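# Band a hair tie around a charger with cable wound on

## Task

Get the hair tie around both the charger and its wound cable, sitting straight across them and well away from either end. Every turn of cable that was wound on the charger at the start must still be wound on it at the finish with no loose loop hanging off, and the tie must press each turn against the charger's two wide faces. At the end the charger must rest on the desk, flat on one of its wide faces.

## Robot and tools

ROBOT. Two Doosan arms, left_arm and right_arm, each with a Robotiq 140 two-finger gripper. Base positions in the scene frame: left_arm (+0.007, +0.690, 0) m, right_arm (+0.076, -0.552, 0) m. The left gripper's fingers can fold at a hinge: grip with the outer quarter of the pads (near the tips) for a normal squeeze; deeper grips may wrap, pull the part in, hold loosely or squeeze too hard, and a tip pushed into a surface folds easily so a move can overrun the surface. The right gripper's fingers are rigid.

FRAME. Scene frame: origin at table-top height midway between the nominal bases, +x out over the table, +z up, left_arm on the +y side (not the same as image left). Positions, quaternions (wxyz), velocities and targets are all in this frame. On each gripper, fingers point along its +z and open/close along its y. end_effector_position is the spot between the pads when shut; fingertips extend about 33 mm past it at gaps up to 40 mm, about 9 mm when fully open.

execute_actions(actions, cameras). actions: a list of actions; each action is a list of up to 15 rows, one per 1/30 s step; a short action repeats its final row to fill 15 steps. Each row is one flat list of 18 numbers in [-1, 1] for both arms: left dx, dy, dz, rx, ry, rz, gripper position, force_limit, speed, then the same nine for the right. dx..rz are offsets, not poses: measured along scene axes from that arm's Hand target at the start of the action (every row from that same start, not from the row before); 1.0 = 0.6 m or 180 degrees; rx, ry, rz form one rotation vector, turning about the Hand target's position. A new action starts from the new Hand target, so repeating an offset moves further. All zeros re-commands the current Hand target. Gripper numbers are absolute settings: position +1 fully open (140 mm), about -0.8 pads touch, -1 closes until blocked; force_limit -1..+1 (about 14 N to 58 N on slow close); speed -1..+1 (about 30 to 250 mm/s; faster closes grip harder). Both start at +1. Always resend an arm's last gripper numbers to leave it unchanged; 0 is a real command. cameras: list of names (cam_head_left, cam_head_right, cam_high, cam_left_wrist, cam_right_wrist, all 896x504), ["all"], or []; an empty actions list returns all images by default. Each step the commanded pose is clipped to within 70 mm and 16 degrees of the measured gripper.

move(target, speed, blend, stop_force, zero, blocking, cameras). target: one 18-number row or a list of up to 15 rows, laid out as above; every row's offsets count from the Hand targets at the move's start. Straight-line paths, ending together, capped at 10 s; no obstacle avoidance. speed: m/s, 0.002 to 2 (default 0.25), one value or one per target; rotation up to twice that in rad/s. blend: corner rounding in m for lists, 0 = stop at each target. stop_force: 10 to 80 N, ends an arm's path when it feels that push against its travel; unreliable for light loose parts, when the gripper rotates, or near straight-arm/straight-wrist poses; use it slowly with a small value, and omit it when backing off a contact. zero: true re-zeros the force before the move; false accumulates from last zero. blocking=false returns after about 0.5 s while the move runs (not allowed with stop_force). In a list with stop_force, use identical finger numbers in every row. Avoid paths near an arm's own base.

wait(seconds 0 to 10, cameras): let time pass holding commands. stop(cameras): brake a running move. zoom_image(camera, region [x0, y0, x1, y1] in pixels, each side at most 504): closer look at the latest image of that camera. clear_fault(arm: left_arm or right_arm, cameras): clears a reported torque or force fault. read_manual(section): licence texts only. finished_scene(scene): ends the current scene, given its number; irreversible.

RESULTS. Per arm: end_effector_position (m), end_effector_quat_wxyz, velocities (omitted when joints read within noise), Hand target (last commanded pose after clipping; next offsets start here; the gripper often rests short of it, so send the gap as an offset if needed), Tool commands. object_status: 0 moving, 1 blocked while opening, 2 blocked while closing (a grip), 3 reached position or pads met. position_measured is in counts: 3 open, ~75 = 100 mm, 139 = 60 mm, 200 = 20 mm, 230 pads meet. To grip harder while status is 2, raise force_limit and nudge position (-1 to -0.98). Joint torques, External joint torques and Flange force (gripper axes, includes held weight, noisy) hint at contact. Wrist depth: 7x7 grid of distances in mm per wrist camera, '-' for no data. The move: line gives the ending (done, off_target, moving, held, fault) and limits (paced = pose clipped, held = steps withheld). MOTOR HOT warns of overheating; an OVER-TEMPERATURE FAULT brakes the arm for 30 to 60 s or more.

AVOID. Contact torque at load limits (elbow 140, wrist joints 39.6 N m) or 144 N total outside force causes a fault stop needing clear_fault; arms are stiff, so a target even slightly beyond a firm contact can fault. Release a grip before clearing a force fault if the grip pins the arm. Never let the arms or grippers press on each other or close on the other's fingers. Don't drop, fling or release moving parts, hit the table hard, or let anything leave the table. Limit twisting stiff things or holding heavy parts off-centre. Long stretched holds heat motors.

Each tool is called as a command line: name --argument value for each argument, lists and objects as JSON in quotes; but a table of rows of numbers goes row by row, as --pt "numbers of a row", without its own name.

## Session

execute_actions --actions '[]'

Scene clock: 0.00 s.
left_arm: end_effector_position=(+0.5209, +0.1836, +0.3972) position_measured=3 object_status=3 end_effector_quat_wxyz=(-0.159, +0.435, +0.884, +0.060) | right_arm: end_effector_position=(+0.3262, -0.3577, +0.2047) position_measured=3 object_status=3 end_effector_quat_wxyz=(+0.680, -0.352, -0.584, -0.270)
Joint positions: left_arm=[-0.826 0.456 1.113 -0.003 1.914 -1.481] | right_arm=[-0.221 0.454 2.354 0.736 1.894 -1.185]
Joint velocities: within noise
Joint torques (N m): no reading
External joint torques (N m): no reading
Flange force (N): no reading
Wrist depth (mm): cam_left_wrist=[546 545 545 537 536 534 529 / 553 545 541 543 541 535 534 / 554 547 548 541 539 541 539 / 556 141 547 546 537 135 536 / - 129 543 547 546 145 92 / - 551 554 549 539 540 - / - 553 558 551 546 536 -] | cam_right_wrist=[142 155 2958 - 2672 887 - / 153 166 207 - 1053 1018 - / 159 171 206 3145 1062 998 959 / 159 141 217 872 815 145 626 / - 119 235 575 523 126 100 / - 204 264 437 403 367 99 / - 225 363 340 321 308 -]
Hand target: left_arm +0.5209, +0.1836, +0.3972; -0.159, +0.435, +0.884, +0.060 | right_arm +0.3262, -0.3577, +0.2047; +0.680, -0.352, -0.584, -0.270
Tool commands: left_gripper/position=+1.0 left_gripper/force_limit=+1.0 left_gripper/speed=+1.0 right_gripper/position=+1.0 right_gripper/force_limit=+1.0 right_gripper/speed=+1.0

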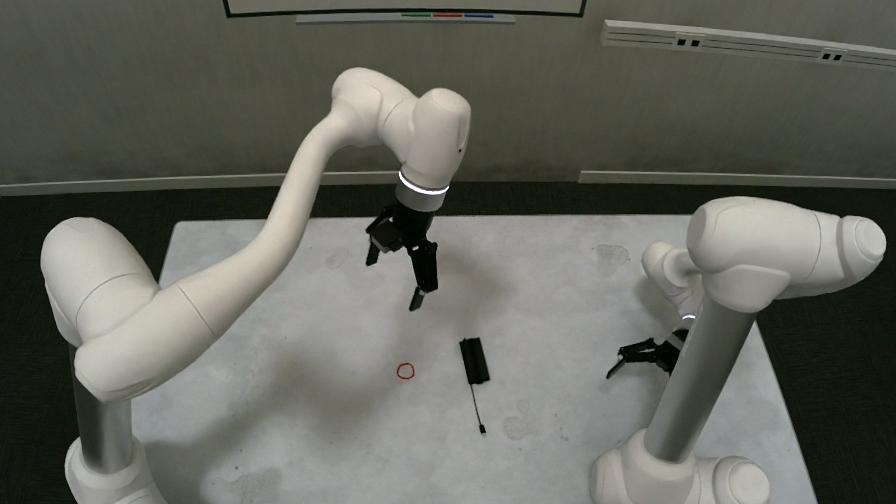

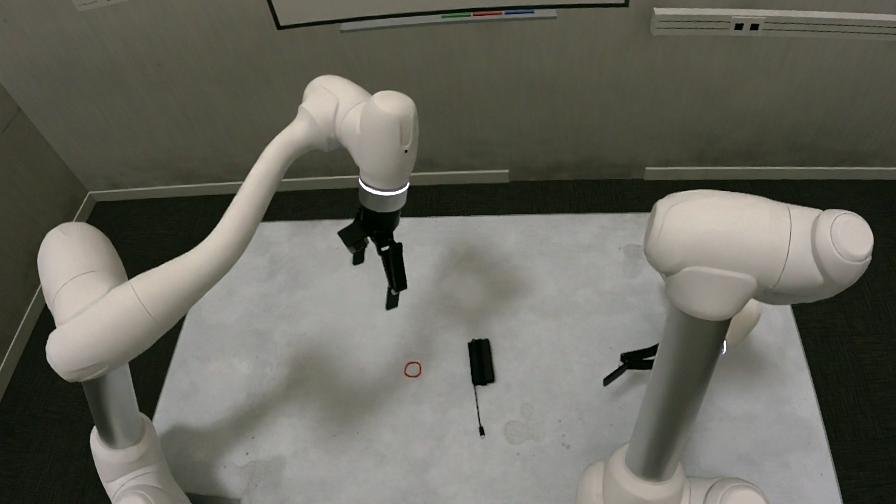

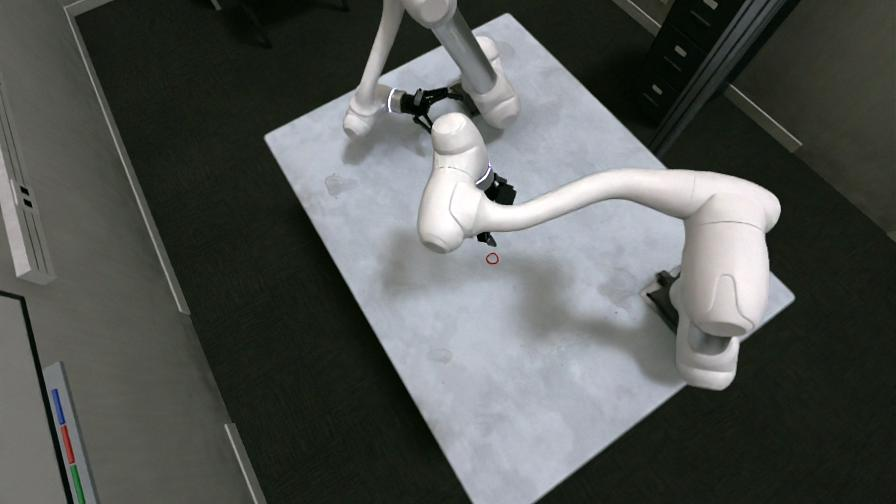

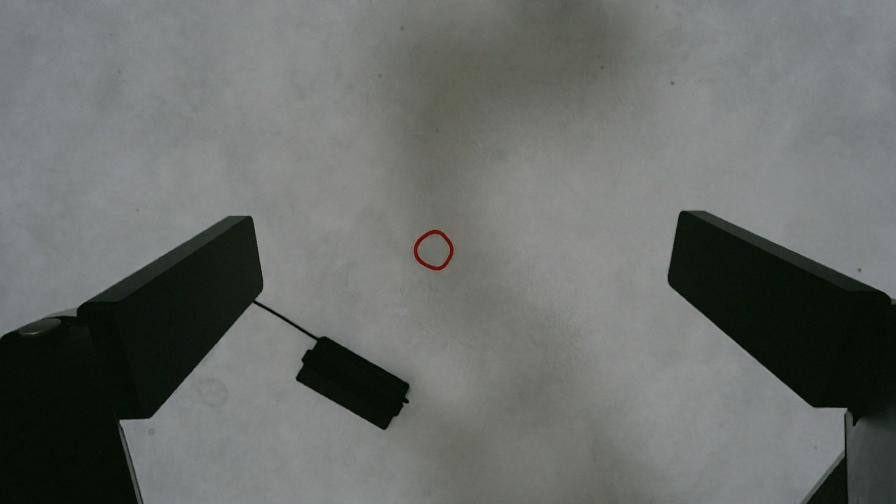

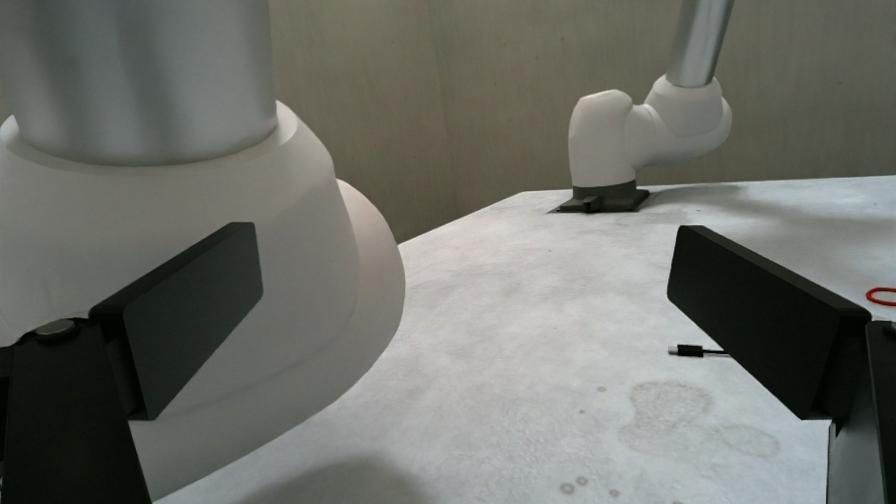

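zoom_image --camera "cam_left_wrist" --region '[230, 220, 490, 440]'

zoom_image --camera "cam_head_right" --region '[390, 320, 530, 450]'

zoom_image --camera "cam_head_left" --region '[380, 320, 520, 450]'

Scaled by 1.938 from the camera's 896x504 image, which has a finer 1280x720 frame.

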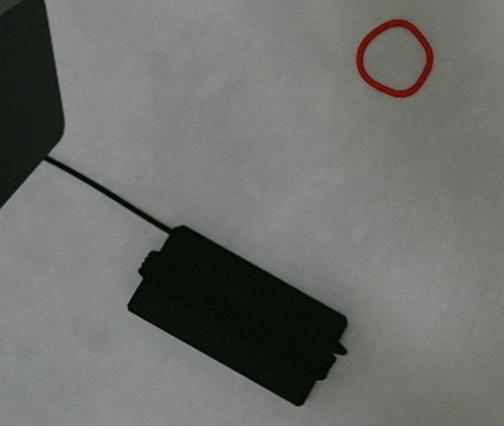

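Scaled by 3.600 from the camera's 896x504 image, which has a finer 1280x720 frame.

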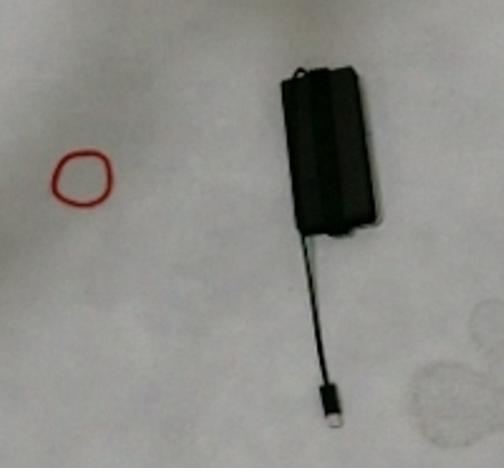

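Scaled by 3.600 from the camera's 896x504 image, which has a finer 1280x720 frame.

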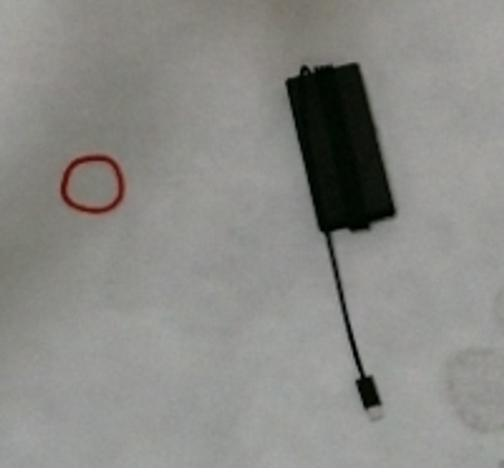

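move --target '[0,0,0,0,0,0,1,1,1,0.323,0.097,-0.142,-0.0045,-0.058,-0.208,1,1,1]' --cameras '["cam_right_wrist","cam_head_left"]'

Scene clock: 43.67 s.
left_arm: end_effector_position=(+0.5209, +0.1836, +0.3972) position_measured=3 object_status=3 end_effector_quat_wxyz=(-0.159, +0.435, +0.884, +0.060) | right_arm: end_effector_position=(+0.5200, -0.2995, +0.1195) position_measured=3 object_status=3 end_effector_quat_wxyz=(+0.500, -0.499, -0.501, -0.500)
Joint positions: left_arm=[-0.826 0.456 1.113 -0.003 1.914 -1.481] | right_arm=[-0.247 0.588 2.363 1.32 1.618 -1.388]
Joint torques (N m): left_arm=[-2.31 -87.2 -41.86 4.5 0.77 0.07] | right_arm=[0.98 -72.01 -11.11 1.49 2.23 -0.62]
External joint torques (N m): left_arm=[2.47 0.99 1.1 -0.22 0.18 -0.07] | right_arm=[-0.96 1.79 -0.44 -0.78 0.49 0.62]
Flange force (N): left_arm=[0.6 2.7 1.9] | right_arm=[-2.7 1.5 -4.3]
Wrist depth (mm): cam_left_wrist=[542 546 543 539 539 534 530 / 545 548 541 547 534 536 534 / 549 551 543 546 539 535 541 / 558 141 551 542 540 134 535 / - 129 548 546 542 145 92 / - 551 547 546 542 542 - / - 562 553 548 539 541 -] | cam_right_wrist=[- - 1119 - - - 2004 / - 917 1066 - 2389 1788 - / 758 894 900 927 931 904 - / 496 129 505 561 517 145 476 / - 119 352 354 356 135 100 / - 255 269 269 271 258 99 / - 216 217 218 219 220 -]
Hand target: left_arm +0.5209, +0.1836, +0.3972; -0.159, +0.435, +0.884, +0.060 | right_arm +0.5200, -0.2995, +0.1195; +0.500, -0.499, -0.501, -0.500
Off the commanded pose: left_arm 0.000 m, 0 deg | right_arm 0.000 m, 0 deg.
move: done
camera_calibration:
cam_right_wrist: T_world_to_cam=[[0.999675, -0.0210381, 0.0144072, -0.520042], [0.00708835, -0.313464, -0.949574, 0.0272149], [0.0244934, 0.949367, -0.313213, 0.450075], [0, 0, 0, 1]] pos_world=[0.508656, -0.429696, 0.174304]
Images, in order (width x height): cam_head_left 896x504, cam_right_wrist 896x504.

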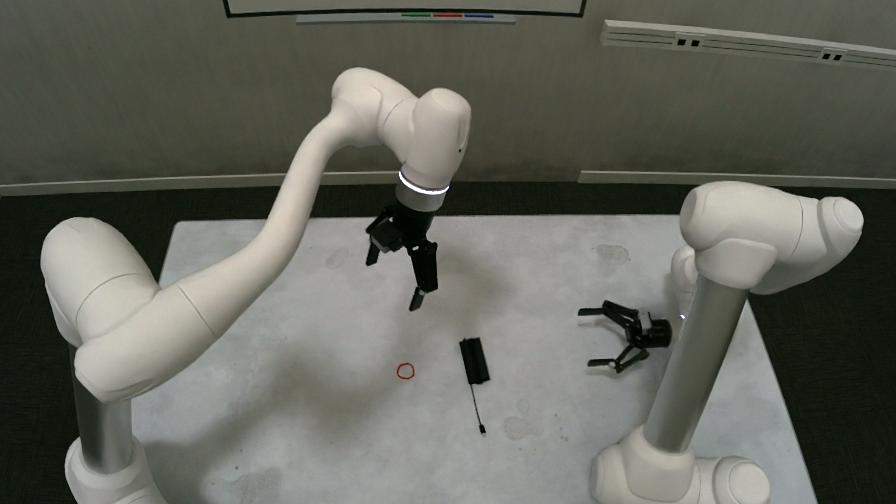

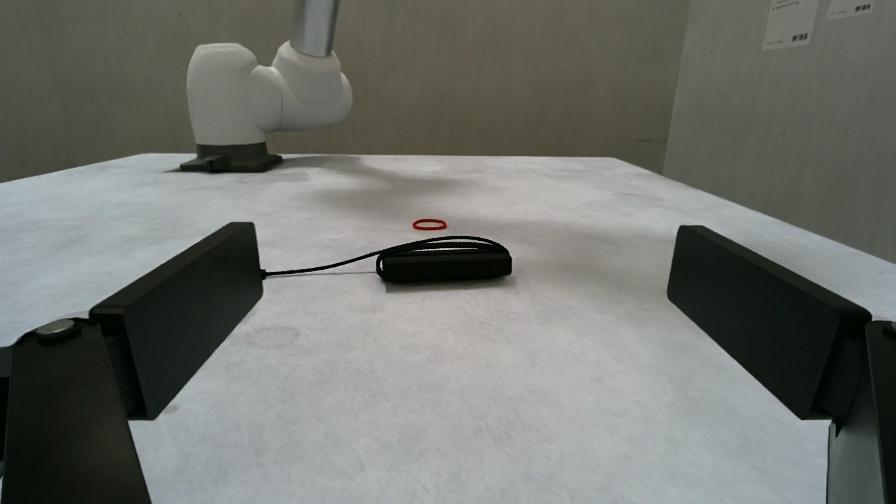

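zoom_image --camera "cam_right_wrist" --region '[330, 210, 550, 310]'

Scaled by 2.291 from the camera's 896x504 image, which has a finer 1280x720 frame.

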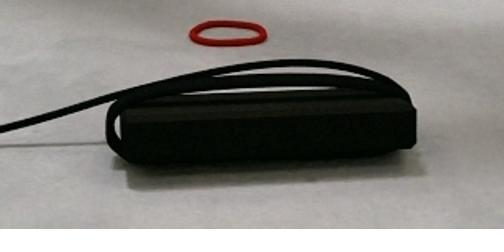

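move --pt "-0.2015 0.5273 0.088 -0.0319 -0.1097 0.3375 1 1 1 -0.0333 0.25 0.30 -0.25 0 0 -0.78 -1 0" --pt "-0.2015 0.5273 0.088 -0.0319 -0.1097 0.3375 1 1 1 -0.0273 0.7625 0.083 -0.5 0 0 -0.78 -1 0" --cameras '["cam_right_wrist","cam_head_left","cam_left_wrist"]' --blend '[0.04,0]'

Scene clock: 74.67 s.
left_arm: end_effector_position=(+0.4000, +0.4999, +0.4500) position_measured=3 object_status=3 end_effector_quat_wxyz=(+0.000, -0.078, +0.997, +0.000) | right_arm: end_effector_position=(+0.5037, +0.1580, +0.1693) position_measured=227 object_status=3 end_effector_quat_wxyz=(+0.000, +0.706, +0.708, +0.000)
Joint positions: left_arm=[-0.53 -0.201 1.732 0 1.61 -2.256] | right_arm=[0.995 0.511 1.409 0 1.222 0.985]
Joint torques (N m): left_arm=[-2.6 -19.46 -42.68 4.53 -0.15 0.06] | right_arm=[0.85 -93.51 -39.05 4.67 -0.54 -0.52]
External joint torques (N m): left_arm=[2.48 -1.46 1.07 -0.29 0.17 -0.06] | right_arm=[-0.84 1.16 -1.32 -0.5 0.5 0.52]
Flange force (N): left_arm=[-0.4 6.5 1.7] | right_arm=[4.4 3.1 -1.5]
Wrist depth (mm): cam_left_wrist=[529 526 529 529 531 536 1452 / 553 549 560 563 566 569 1461 / 573 581 588 591 588 591 1554 / 611 141 622 625 629 135 1637 / - 129 659 665 676 145 92 / - 713 701 709 715 1936 - / - 724 758 767 765 2033 -] | cam_right_wrist=[270 271 272 273 273 275 275 / 284 285 285 287 288 288 287 / 297 299 301 298 301 305 305 / 315 316 318 120 318 320 323 / 332 330 90 95 90 336 341 / 350 - 71 - 72 - 359 / - - 69 - - - -]
Hand target: left_arm +0.4000, +0.4999, +0.4500; +0.000, -0.078, +0.997, +0.000 | right_arm +0.5037, +0.1580, +0.1693; +0.000, +0.706, +0.708, +0.000
Off the commanded pose: left_arm 0.000 m, 0 deg | right_arm 0.000 m, 0 deg.
move: done
camera_calibration:
cam_left_wrist: T_world_to_cam=[[-0.147545, 0.988966, 0.0132923, -0.435812], [0.923054, 0.13286, 0.360998, -0.600199], [0.355248, 0.0655331, -0.932472, 0.388785], [0, 0, 0, 1]] pos_world=[0.351599, 0.485268, 0.584994]
cam_right_wrist: T_world_to_cam=[[0.999676, 0.0143101, 0.0210733, -0.501454], [0.00698737, -0.949605, 0.313373, 0.10466], [0.0244957, -0.313124, -0.949396, 0.33898], [0, 0, 0, 1]] pos_world=[0.492256, 0.212705, 0.299596]
Images, in order (width x height): cam_head_left 896x504, cam_left_wrist 896x504, cam_right_wrist 896x504.

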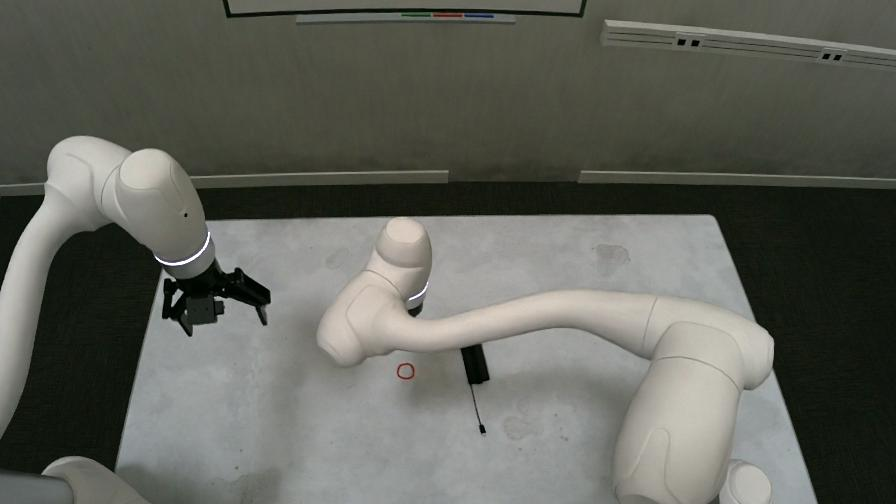

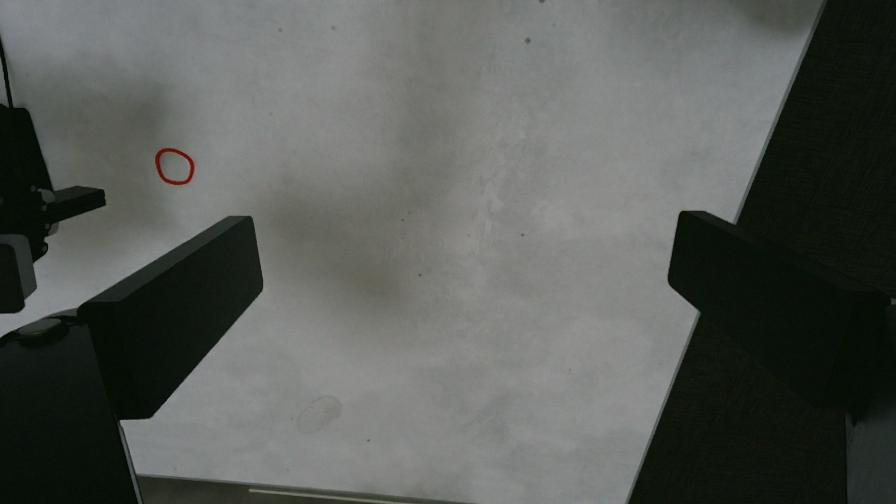

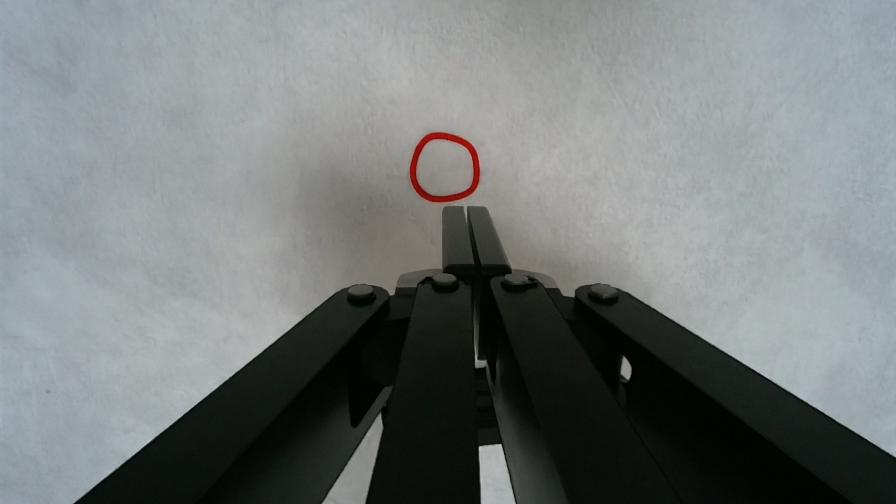

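move --target '[0,0,0,0,0,0,1,1,1,-0.0078,0.0133,-0.1417,0,0,0,-0.78,-1,0]' --cameras '["cam_right_wrist"]'

Scene clock: 79.50 s.
left_arm: end_effector_position=(+0.4000, +0.4999, +0.4500) position_measured=3 object_status=3 end_effector_quat_wxyz=(+0.000, -0.078, +0.997, +0.000) | right_arm: end_effector_position=(+0.4990, +0.1660, +0.0844) position_measured=227 object_status=3 end_effector_quat_wxyz=(+0.000, +0.706, +0.708, +0.000)
Joint positions: left_arm=[-0.53 -0.201 1.732 0 1.61 -2.256] | right_arm=[1.005 0.573 1.474 0 1.094 0.995]
Joint torques (N m): left_arm=[-2.27 -19.23 -42.91 4.44 -0.09 -0.03] | right_arm=[0.83 -98.13 -37.76 4.4 -0.58 -0.46]
External joint torques (N m): left_arm=[2.21 -1.77 1.51 -0.22 0.12 0.03] | right_arm=[-0.79 1.99 -0.56 -0.45 0.54 0.46]
Flange force (N): left_arm=[0.7 6.8 2.7] | right_arm=[3.9 2.8 0.2]
Wrist depth (mm): cam_left_wrist=[523 526 527 535 531 533 1418 / 552 558 553 562 563 575 1461 / 411 592 594 598 601 596 1564 / 421 142 624 634 635 135 1626 / - 129 667 672 667 145 92 / - 701 709 715 720 1891 - / - 746 774 767 767 2033 -] | cam_right_wrist=[194 196 196 197 198 198 198 / 204 206 206 207 207 208 208 / 216 216 217 218 219 220 220 / 228 228 229 131 230 231 232 / 240 241 90 95 91 241 247 / 253 - 71 - 72 - 259 / - - 69 - - - -]
Hand target: left_arm +0.4000, +0.4999, +0.4500; +0.000, -0.078, +0.997, +0.000 | right_arm +0.4990, +0.1660, +0.0843; +0.000, +0.706, +0.708, +0.000
Off the commanded pose: left_arm 0.000 m, 0 deg | right_arm 0.000 m, 0 deg.
move: done
camera_calibration:
cam_right_wrist: T_world_to_cam=[[0.999672, 0.0144399, 0.0211338, -0.49512], [0.00709172, -0.949603, 0.313375, 0.13897], [0.0245938, -0.313122, -0.949394, 0.260884], [0, 0, 0, 1]] pos_world=[0.487556, 0.220804, 0.214596]
Images, in order (width x height): cam_right_wrist 896x504.

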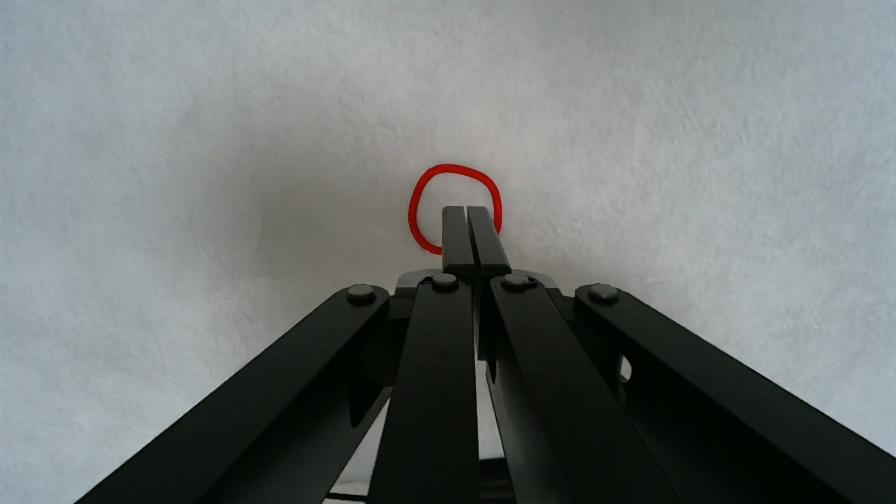

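move --target '[0,0,0,0,0,0,1,1,1,-0.0025,0.0017,-0.0717,0,0,0,-0.78,-1,0]' --cameras '["cam_right_wrist"]' --speed 0.1

zoom_image --camera "cam_right_wrist" --region '[380, 150, 540, 280]'

Scene clock: 84.43 s.
left_arm: end_effector_position=(+0.4000, +0.4999, +0.4500) position_measured=3 object_status=3 end_effector_quat_wxyz=(+0.000, -0.078, +0.997, +0.000) | right_arm: end_effector_position=(+0.4975, +0.1670, +0.0413) position_measured=227 object_status=3 end_effector_quat_wxyz=(+0.000, +0.706, +0.708, +0.000)
Joint positions: left_arm=[-0.53 -0.201 1.732 0 1.61 -2.256] | right_arm=[1.007 0.607 1.504 0 1.03 0.997]
Joint torques (N m): left_arm=[-3.14 -19.29 -42.61 4.43 -0.19 0.01] | right_arm=[0.51 -97.08 -36.11 4.26 -0.41 -0.49]
External joint torques (N m): left_arm=[3.1 -1.44 1.1 -0.19 0.21 -0.01] | right_arm=[-0.12 -1.04 -0.99 -0.42 0.36 0.49]
Flange force (N): left_arm=[-1.3 7.7 1.7] | right_arm=[1.4 0.3 -2.0]
Wrist depth (mm): cam_left_wrist=[525 519 534 530 535 536 1394 / 546 554 561 557 561 562 1506 / 403 586 585 585 592 604 1594 / 423 142 625 624 634 135 1605 / - 129 661 656 676 145 92 / - 701 701 707 722 1891 - / - 746 760 765 765 2085 -] | cam_right_wrist=[157 157 157 158 159 159 159 / 165 165 167 166 167 167 168 / 173 174 174 173 175 176 177 / 182 183 184 131 185 185 186 / 193 194 90 95 91 194 198 / 205 - 71 - 72 - 208 / - - 69 - - - -]
Hand target: left_arm +0.4000, +0.4999, +0.4500; +0.000, -0.078, +0.997, +0.000 | right_arm +0.4975, +0.1670, +0.0413; +0.000, +0.706, +0.708, +0.000
Off the commanded pose: left_arm 0.000 m, 0 deg | right_arm 0.000 m, 0 deg.
move: done
camera_calibration:
cam_right_wrist: T_world_to_cam=[[0.999675, 0.0144069, 0.0210394, -0.492702], [0.00708994, -0.949603, 0.313374, 0.153438], [0.0244939, -0.313123, -0.949397, 0.220365], [0, 0, 0, 1]] pos_world=[0.486056, 0.221804, 0.171496]
Images, in order (width x height): cam_right_wrist 896x504.

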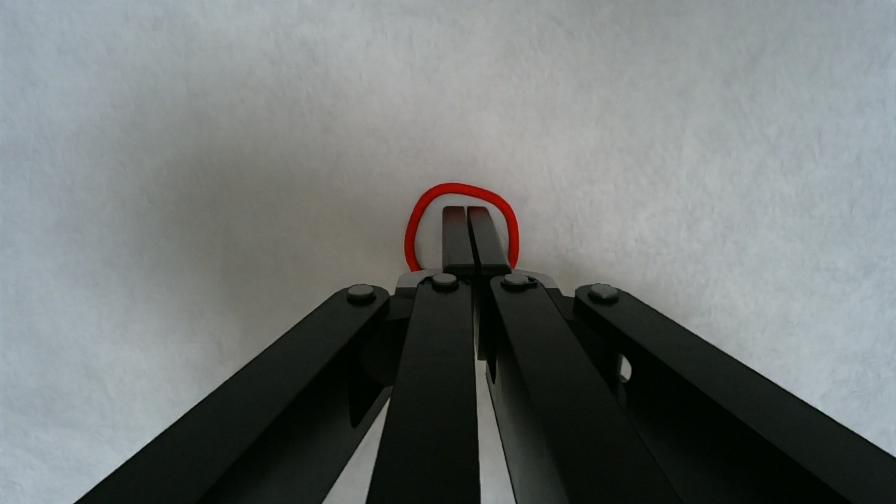

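Scaled by 3.150 from the camera's 896x504 image, which has a finer 1280x720 frame.

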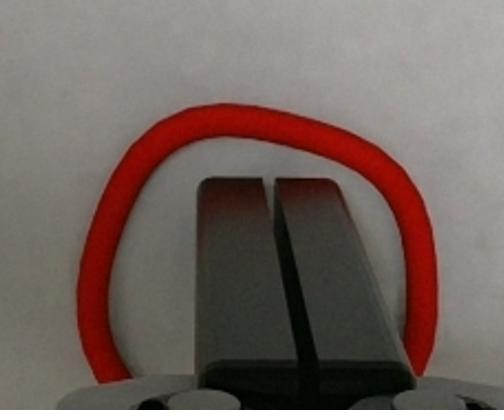

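move --target '[0,0,0,0,0,0,1,1,1,0.001,0.001,-0.02,0,0,0,-0.78,-1,0]' --cameras '["cam_right_wrist"]' --speed 0.008 --stop_force 10

zoom_image --camera "cam_right_wrist" --region '[380, 150, 540, 280]'

Scene clock: 88.27 s.
left_arm: end_effector_position=(+0.4000, +0.4999, +0.4500) position_measured=3 object_status=3 end_effector_quat_wxyz=(+0.000, -0.078, +0.997, +0.000) | right_arm: end_effector_position=(+0.4978, +0.1675, +0.0332) position_measured=227 object_status=3 end_effector_quat_wxyz=(+0.000, +0.706, +0.708, +0.000)
Joint positions: left_arm=[-0.53 -0.201 1.732 0 1.61 -2.256] | right_arm=[1.007 0.615 1.508 0 1.019 0.997]
Joint torques (N m): left_arm=[-2.67 -18.84 -42.86 4.47 -0.2 0.06] | right_arm=[-0.03 -81.93 -29.03 4.01 -2.59 -0.47]
External joint torques (N m): left_arm=[2.68 -1.98 1.4 -0.24 0.22 -0.06] | right_arm=[-0.2 -15.62 -7.49 -0.25 2.55 0.47]
Flange force (N): left_arm=[0.4 7.6 2.3] | right_arm=[-0.5 -0.7 -21.6]
Wrist depth (mm): cam_left_wrist=[521 527 527 534 531 537 1386 / 553 556 562 567 562 565 1506 / 397 574 589 588 596 598 1564 / 387 141 624 629 624 135 1648 / - 129 676 659 670 145 92 / - 709 711 713 720 1952 - / - 739 760 762 765 2016 -] | cam_right_wrist=[150 150 150 151 152 152 152 / 156 157 158 159 159 159 160 / 165 166 166 165 168 168 168 / 174 175 176 131 176 177 178 / 184 183 90 95 91 186 190 / 194 - 71 - 72 - 199 / - - 69 - - - -]
Hand target: left_arm +0.4000, +0.4999, +0.4500; +0.000, -0.078, +0.997, +0.000 | right_arm +0.4978, +0.1675, +0.0331; +0.000, +0.706, +0.708, +0.000 (not the last commanded pose)
Off the commanded pose: left_arm 0.000 m, 0 deg | right_arm 0.004 m, 0 deg.
move: contact (right_arm)
camera_calibration:
cam_right_wrist: T_world_to_cam=[[0.999672, 0.0144371, 0.021136, -0.49296], [0.00709068, -0.949633, 0.313285, 0.156469], [0.0245944, -0.313032, -0.949424, 0.212757], [0, 0, 0, 1]] pos_world=[0.486457, 0.222305, 0.163396]
Images, in order (width x height): cam_right_wrist 896x504.

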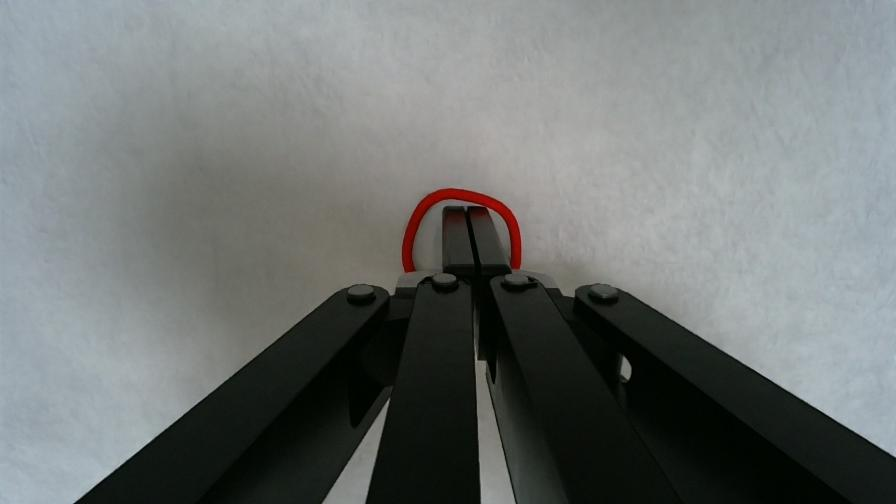

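Scaled by 3.150 from the camera's 896x504 image, which has a finer 1280x720 frame.

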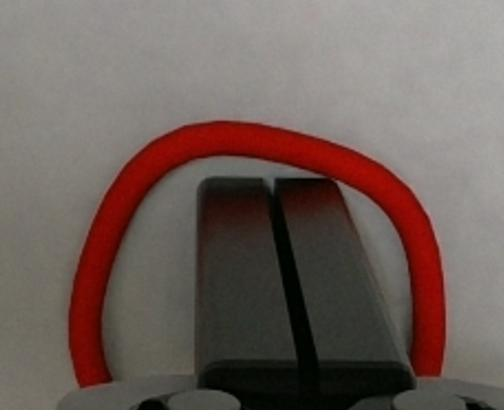

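move --target '[0,0,0,0,0,0,1,1,1,0.000,0.0,0.0012,0,0,0,-0.78,-1,0]' --speed 0.02

move --target '[0,0,0,0,0,0,1,1,1,0.000,0.0,0,0,0,0,-0.42,0,-1]' --cameras '["cam_right_wrist"]'

zoom_image --camera "cam_right_wrist" --region '[360, 150, 560, 300]'

Scene clock: 90.53 s.
left_arm: end_effector_position=(+0.4000, +0.4999, +0.4500) position_measured=3 object_status=3 end_effector_quat_wxyz=(+0.000, -0.078, +0.997, +0.000) | right_arm: end_effector_position=(+0.4978, +0.1675, +0.0338) position_measured=227 object_status=3 end_effector_quat_wxyz=(+0.000, +0.706, +0.708, +0.000)
Joint positions: left_arm=[-0.53 -0.201 1.732 0 1.61 -2.256] | right_arm=[1.007 0.614 1.508 0 1.02 0.997]
Joint torques (N m): left_arm=[-2.6 -19.25 -42.98 4.52 -0.16 0.06] | right_arm=[0.56 -98.46 -35.4 4.28 -0.6 -0.48]
External joint torques (N m): left_arm=[2.52 -1.78 1.39 -0.28 0.19 -0.06] | right_arm=[-0.71 0.44 -1.35 -0.5 0.55 0.48]
Flange force (N): left_arm=[0.3 7.1 2.3] | right_arm=[3.7 2.5 -1.3]
Wrist depth (mm): cam_left_wrist=[526 529 528 528 537 537 1402 / 548 556 558 557 566 567 1497 / 403 578 586 589 591 589 1564 / 390 141 624 624 634 134 1626 / - 129 659 665 668 145 92 / - 697 713 715 713 1936 - / - 755 751 748 767 1983 -] | cam_right_wrist=[150 150 150 151 152 152 152 / 157 158 159 159 160 160 160 / 166 166 167 166 167 167 169 / 174 175 176 131 177 178 179 / 188 184 90 95 91 187 190 / 194 - 71 - 72 - 199 / - - 69 - - - -]
Hand target: left_arm +0.4000, +0.4999, +0.4500; +0.000, -0.078, +0.997, +0.000 | right_arm +0.4978, +0.1675, +0.0339; +0.000, +0.706, +0.708, +0.000
Off the commanded pose: left_arm 0.000 m, 0 deg | right_arm 0.000 m, 0 deg.
move: done

Scene clock: 91.73 s.
left_arm: end_effector_position=(+0.4000, +0.4999, +0.4500) position_measured=3 object_status=3 end_effector_quat_wxyz=(+0.000, -0.078, +0.997, +0.000) | right_arm: end_effector_position=(+0.4978, +0.1675, +0.0339) position_measured=182 object_status=0 end_effector_quat_wxyz=(+0.000, +0.706, +0.708, +0.000)
Joint positions: left_arm=[-0.53 -0.201 1.732 0 1.61 -2.256] | right_arm=[1.007 0.614 1.508 0 1.02 0.997]
Joint torques (N m): left_arm=[-2.69 -19.5 -43.07 4.49 -0.19 0.06] | right_arm=[-0.12 -97.26 -34.91 4.26 -0.59 -0.56]
External joint torques (N m): left_arm=[2.71 -1.59 1.39 -0.24 0.21 -0.06] | right_arm=[0.21 -0.85 -1.95 -0.46 0.53 0.56]
Flange force (N): left_arm=[-0.2 7.3 2.3] | right_arm=[4.0 1.3 -2.7]
Wrist depth (mm): cam_left_wrist=[520 527 531 529 534 534 1386 / 549 558 552 561 561 561 1544 / 397 584 584 594 589 598 1626 / 386 141 610 624 625 135 1616 / - 129 668 668 663 145 92 / - 697 701 724 707 1891 - / - 762 762 770 755 2067 -] | cam_right_wrist=[150 151 151 151 152 152 152 / 158 158 158 158 159 160 160 / 166 166 166 167 168 169 169 / 174 175 176 177 175 178 179 / 187 181 90 185 91 95 189 / - 67 75 198 - 75 68 / - 66 - 212 - 72 -]
Hand target: left_arm +0.4000, +0.4999, +0.4500; +0.000, -0.078, +0.997, +0.000 | right_arm +0.4978, +0.1675, +0.0339; +0.000, +0.706, +0.708, +0.000
Off the commanded pose: left_arm 0.000 m, 0 deg | right_arm 0.000 m, 0 deg.
move: done
camera_calibration:
cam_right_wrist: T_world_to_cam=[[0.999672, 0.0144374, 0.0211347, -0.492975], [0.00708908, -0.949603, 0.313375, 0.156229], [0.0245939, -0.313122, -0.949394, 0.213436], [0, 0, 0, 1]] pos_world=[0.486457, 0.222304, 0.164096]
Images, in order (width x height): cam_right_wrist 896x504.

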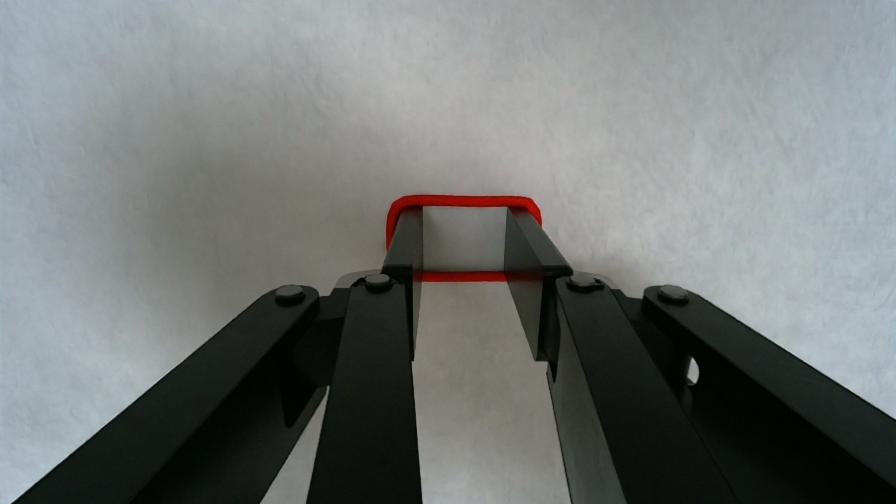

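Scaled by 2.520 from the camera's 896x504 image, which has a finer 1280x720 frame.

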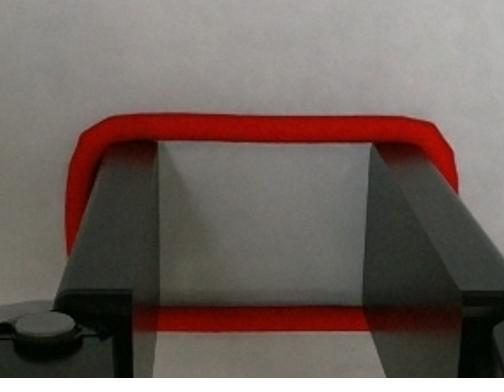

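move --target '[0,0,0,0,0,0,1,1,1,0.000,0.0,0.1,0,0,0,-0.42,0,-1]' --speed 0.1 --cameras '["cam_right_wrist"]'

zoom_image --camera "cam_right_wrist" --region '[360, 150, 560, 300]'

Scene clock: 96.40 s.
left_arm: end_effector_position=(+0.4000, +0.4999, +0.4500) position_measured=3 object_status=3 end_effector_quat_wxyz=(+0.000, -0.078, +0.997, +0.000) | right_arm: end_effector_position=(+0.4978, +0.1675, +0.0938) position_measured=182 object_status=3 end_effector_quat_wxyz=(+0.000, +0.706, +0.708, +0.000)
Joint positions: left_arm=[-0.53 -0.201 1.732 0 1.61 -2.256] | right_arm=[1.007 0.567 1.465 0 1.109 0.997]
Joint torques (N m): left_arm=[-2.72 -19.43 -42.89 4.48 -0.19 0.01] | right_arm=[0.62 -96.26 -37.39 4.38 -0.51 -0.48]
External joint torques (N m): left_arm=[2.67 -1.6 1.25 -0.23 0.22 -0.01] | right_arm=[-0.31 1.18 -0.93 -0.43 0.46 0.48]
Flange force (N): left_arm=[-0.3 7.2 2.0] | right_arm=[3.9 2.1 -0.6]
Wrist depth (mm): cam_left_wrist=[523 528 529 530 530 529 1435 / 553 557 554 560 566 563 1506 / 428 594 588 591 596 598 1584 / 403 142 624 632 627 135 1637 / - 129 663 672 676 145 92 / - 705 707 709 711 1921 - / - 744 767 760 779 2016 -] | cam_right_wrist=[203 204 205 205 207 207 206 / 213 215 215 216 217 218 217 / 224 225 225 225 228 228 229 / 236 238 235 236 236 240 242 / 250 245 90 250 91 95 256 / - 67 75 270 - 75 68 / - 66 - 269 - 72 -]
Hand target: left_arm +0.4000, +0.4999, +0.4500; +0.000, -0.078, +0.997, +0.000 | right_arm +0.4978, +0.1675, +0.0939; +0.000, +0.706, +0.708, +0.000
Off the commanded pose: left_arm 0.000 m, 0 deg | right_arm 0.000 m, 0 deg.
move: done
camera_calibration:
cam_right_wrist: T_world_to_cam=[[0.999672, 0.014533, 0.0211012, -0.494254], [0.00719035, -0.949602, 0.313376, 0.137408], [0.0245921, -0.313121, -0.949395, 0.270306], [0, 0, 0, 1]] pos_world=[0.486456, 0.222304, 0.223996]
Images, in order (width x height): cam_right_wrist 896x504.

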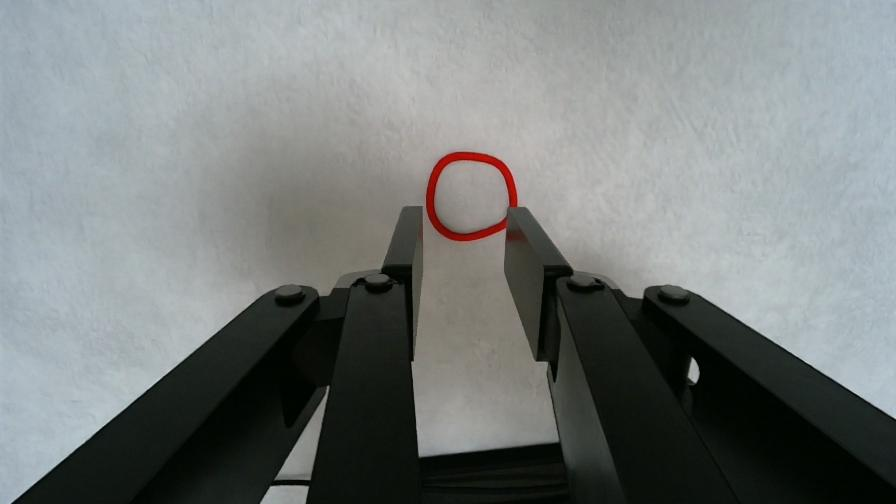

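Scaled by 2.520 from the camera's 896x504 image, which has a finer 1280x720 frame.

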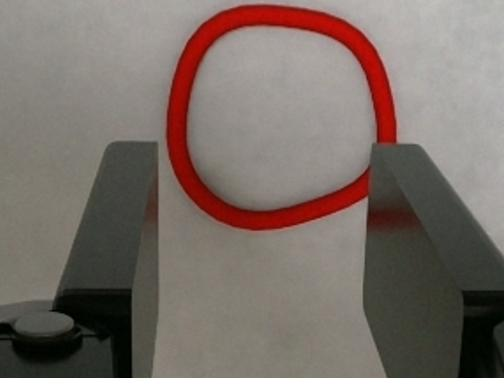

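move --target '[0,0,0,0,0,0,1,1,1,0.011,0.0075,0,0,0,0,-0.79,-1,0]' --speed 0.1

move --target '[0,0,0,0,0,0,1,1,1,0,0,-0.0875,0,0,0,-0.79,-1,0]' --speed 0.1 --cameras '["cam_right_wrist"]'

zoom_image --camera "cam_right_wrist" --region '[360, 150, 560, 300]'

Scene clock: 106.13 s.
left_arm: end_effector_position=(+0.4000, +0.4999, +0.4500) position_measured=3 object_status=3 end_effector_quat_wxyz=(+0.000, -0.078, +0.997, +0.000) | right_arm: end_effector_position=(+0.5044, +0.1720, +0.0939) position_measured=228 object_status=3 end_effector_quat_wxyz=(+0.000, +0.706, +0.708, +0.000)
Joint positions: left_arm=[-0.53 -0.201 1.732 0 1.61 -2.256] | right_arm=[1.003 0.578 1.448 0 1.116 0.994]
Joint torques (N m): left_arm=[-2.32 -19.7 -42.84 4.5 -0.19 -0.01] | right_arm=[0.28 -96.77 -37.59 4.47 -0.68 -0.53]
External joint torques (N m): left_arm=[2.29 -1.22 1.32 -0.26 0.21 0.01] | right_arm=[-0.49 0.48 -0.98 -0.5 0.63 0.53]
Flange force (N): left_arm=[-0.2 6.2 2.1] | right_arm=[3.2 1.9 -1.4]
Wrist depth (mm): cam_left_wrist=[528 520 526 531 529 534 1394 / 553 557 556 565 565 571 1564 / 432 581 591 584 588 604 1584 / 395 141 624 634 627 135 1659 / - 129 663 661 672 145 92 / - 695 705 713 715 1906 - / - 730 770 765 772 2033 -] | cam_right_wrist=[203 204 205 206 207 207 207 / 214 215 215 215 216 217 218 / 225 225 226 227 228 229 230 / 236 237 239 131 241 242 243 / 249 252 90 94 91 252 256 / 264 - 71 - 72 - 270 / - - 69 - - - -]
Hand target: left_arm +0.4000, +0.4999, +0.4500; +0.000, -0.078, +0.997, +0.000 | right_arm +0.5044, +0.1720, +0.0939; +0.000, +0.706, +0.708, +0.000
Off the commanded pose: left_arm 0.000 m, 0 deg | right_arm 0.000 m, 0 deg.
move: done

Scene clock: 107.03 s.
left_arm: end_effector_position=(+0.4000, +0.4999, +0.4500) position_measured=3 object_status=3 end_effector_quat_wxyz=(+0.000, -0.078, +0.997, +0.000) | right_arm: end_effector_position=(+0.5044, +0.1720, +0.0414) position_measured=228 object_status=3 end_effector_quat_wxyz=(+0.000, +0.706, +0.708, +0.000)
Joint positions: left_arm=[-0.53 -0.201 1.732 0 1.61 -2.256] | right_arm=[1.003 0.618 1.485 0 1.038 0.994]
Joint torques (N m): left_arm=[-3.07 -19.52 -42.92 4.46 -0.21 -0.01] | right_arm=[0.68 -100.04 -36.17 4.26 -0.67 -0.51]
External joint torques (N m): left_arm=[2.98 -1.4 1.5 -0.24 0.24 0.01] | right_arm=[-0.36 0.75 -1.17 -0.4 0.62 0.51]
Flange force (N): left_arm=[-0.8 7.8 2.4] | right_arm=[4.0 2.2 -1.0]
Wrist depth (mm): cam_left_wrist=[518 521 530 531 534 536 1370 / 549 556 551 557 565 567 1487 / 401 582 591 595 595 599 1554 / 354 141 622 624 629 135 1605 / - 128 676 668 668 145 92 / - 705 701 724 726 1848 - / - 762 746 748 772 2016 -] | cam_right_wrist=[156 157 158 158 159 159 159 / 165 165 167 166 167 167 168 / 173 174 174 173 176 175 177 / 183 183 184 131 185 186 186 / 193 194 90 94 91 194 197 / 205 - 71 - 72 - 208 / - - 68 - - - -]
Hand target: left_arm +0.4000, +0.4999, +0.4500; +0.000, -0.078, +0.997, +0.000 | right_arm +0.5044, +0.1720, +0.0414; +0.000, +0.706, +0.708, +0.000
Off the commanded pose: left_arm 0.000 m, 0 deg | right_arm 0.000 m, 0 deg.
move: done
camera_calibration:
cam_right_wrist: T_world_to_cam=[[0.999672, 0.0144374, 0.0211347, -0.499796], [0.00708908, -0.949603, 0.313375, 0.158105], [0.0245939, -0.313122, -0.949394, 0.221804], [0, 0, 0, 1]] pos_world=[0.493057, 0.226804, 0.171596]
Images, in order (width x height): cam_right_wrist 896x504.

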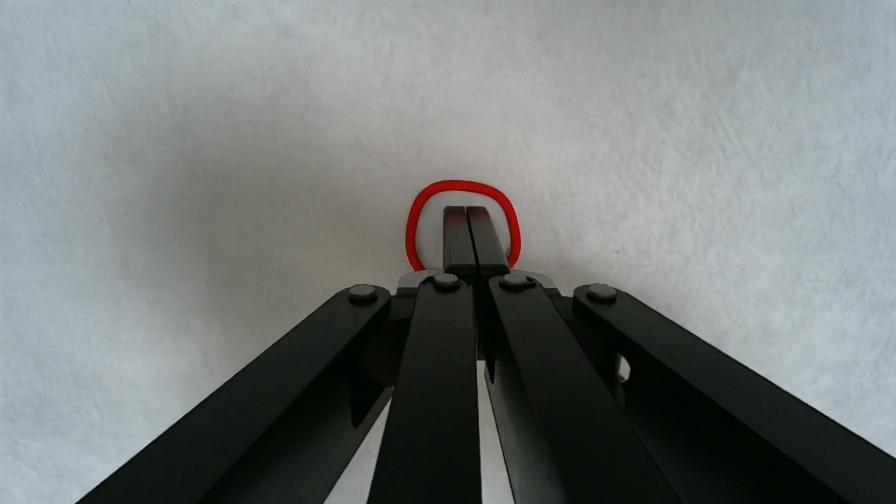

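Scaled by 2.520 from the camera's 896x504 image, which has a finer 1280x720 frame.

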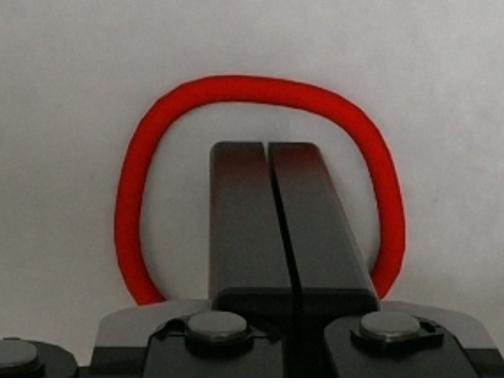

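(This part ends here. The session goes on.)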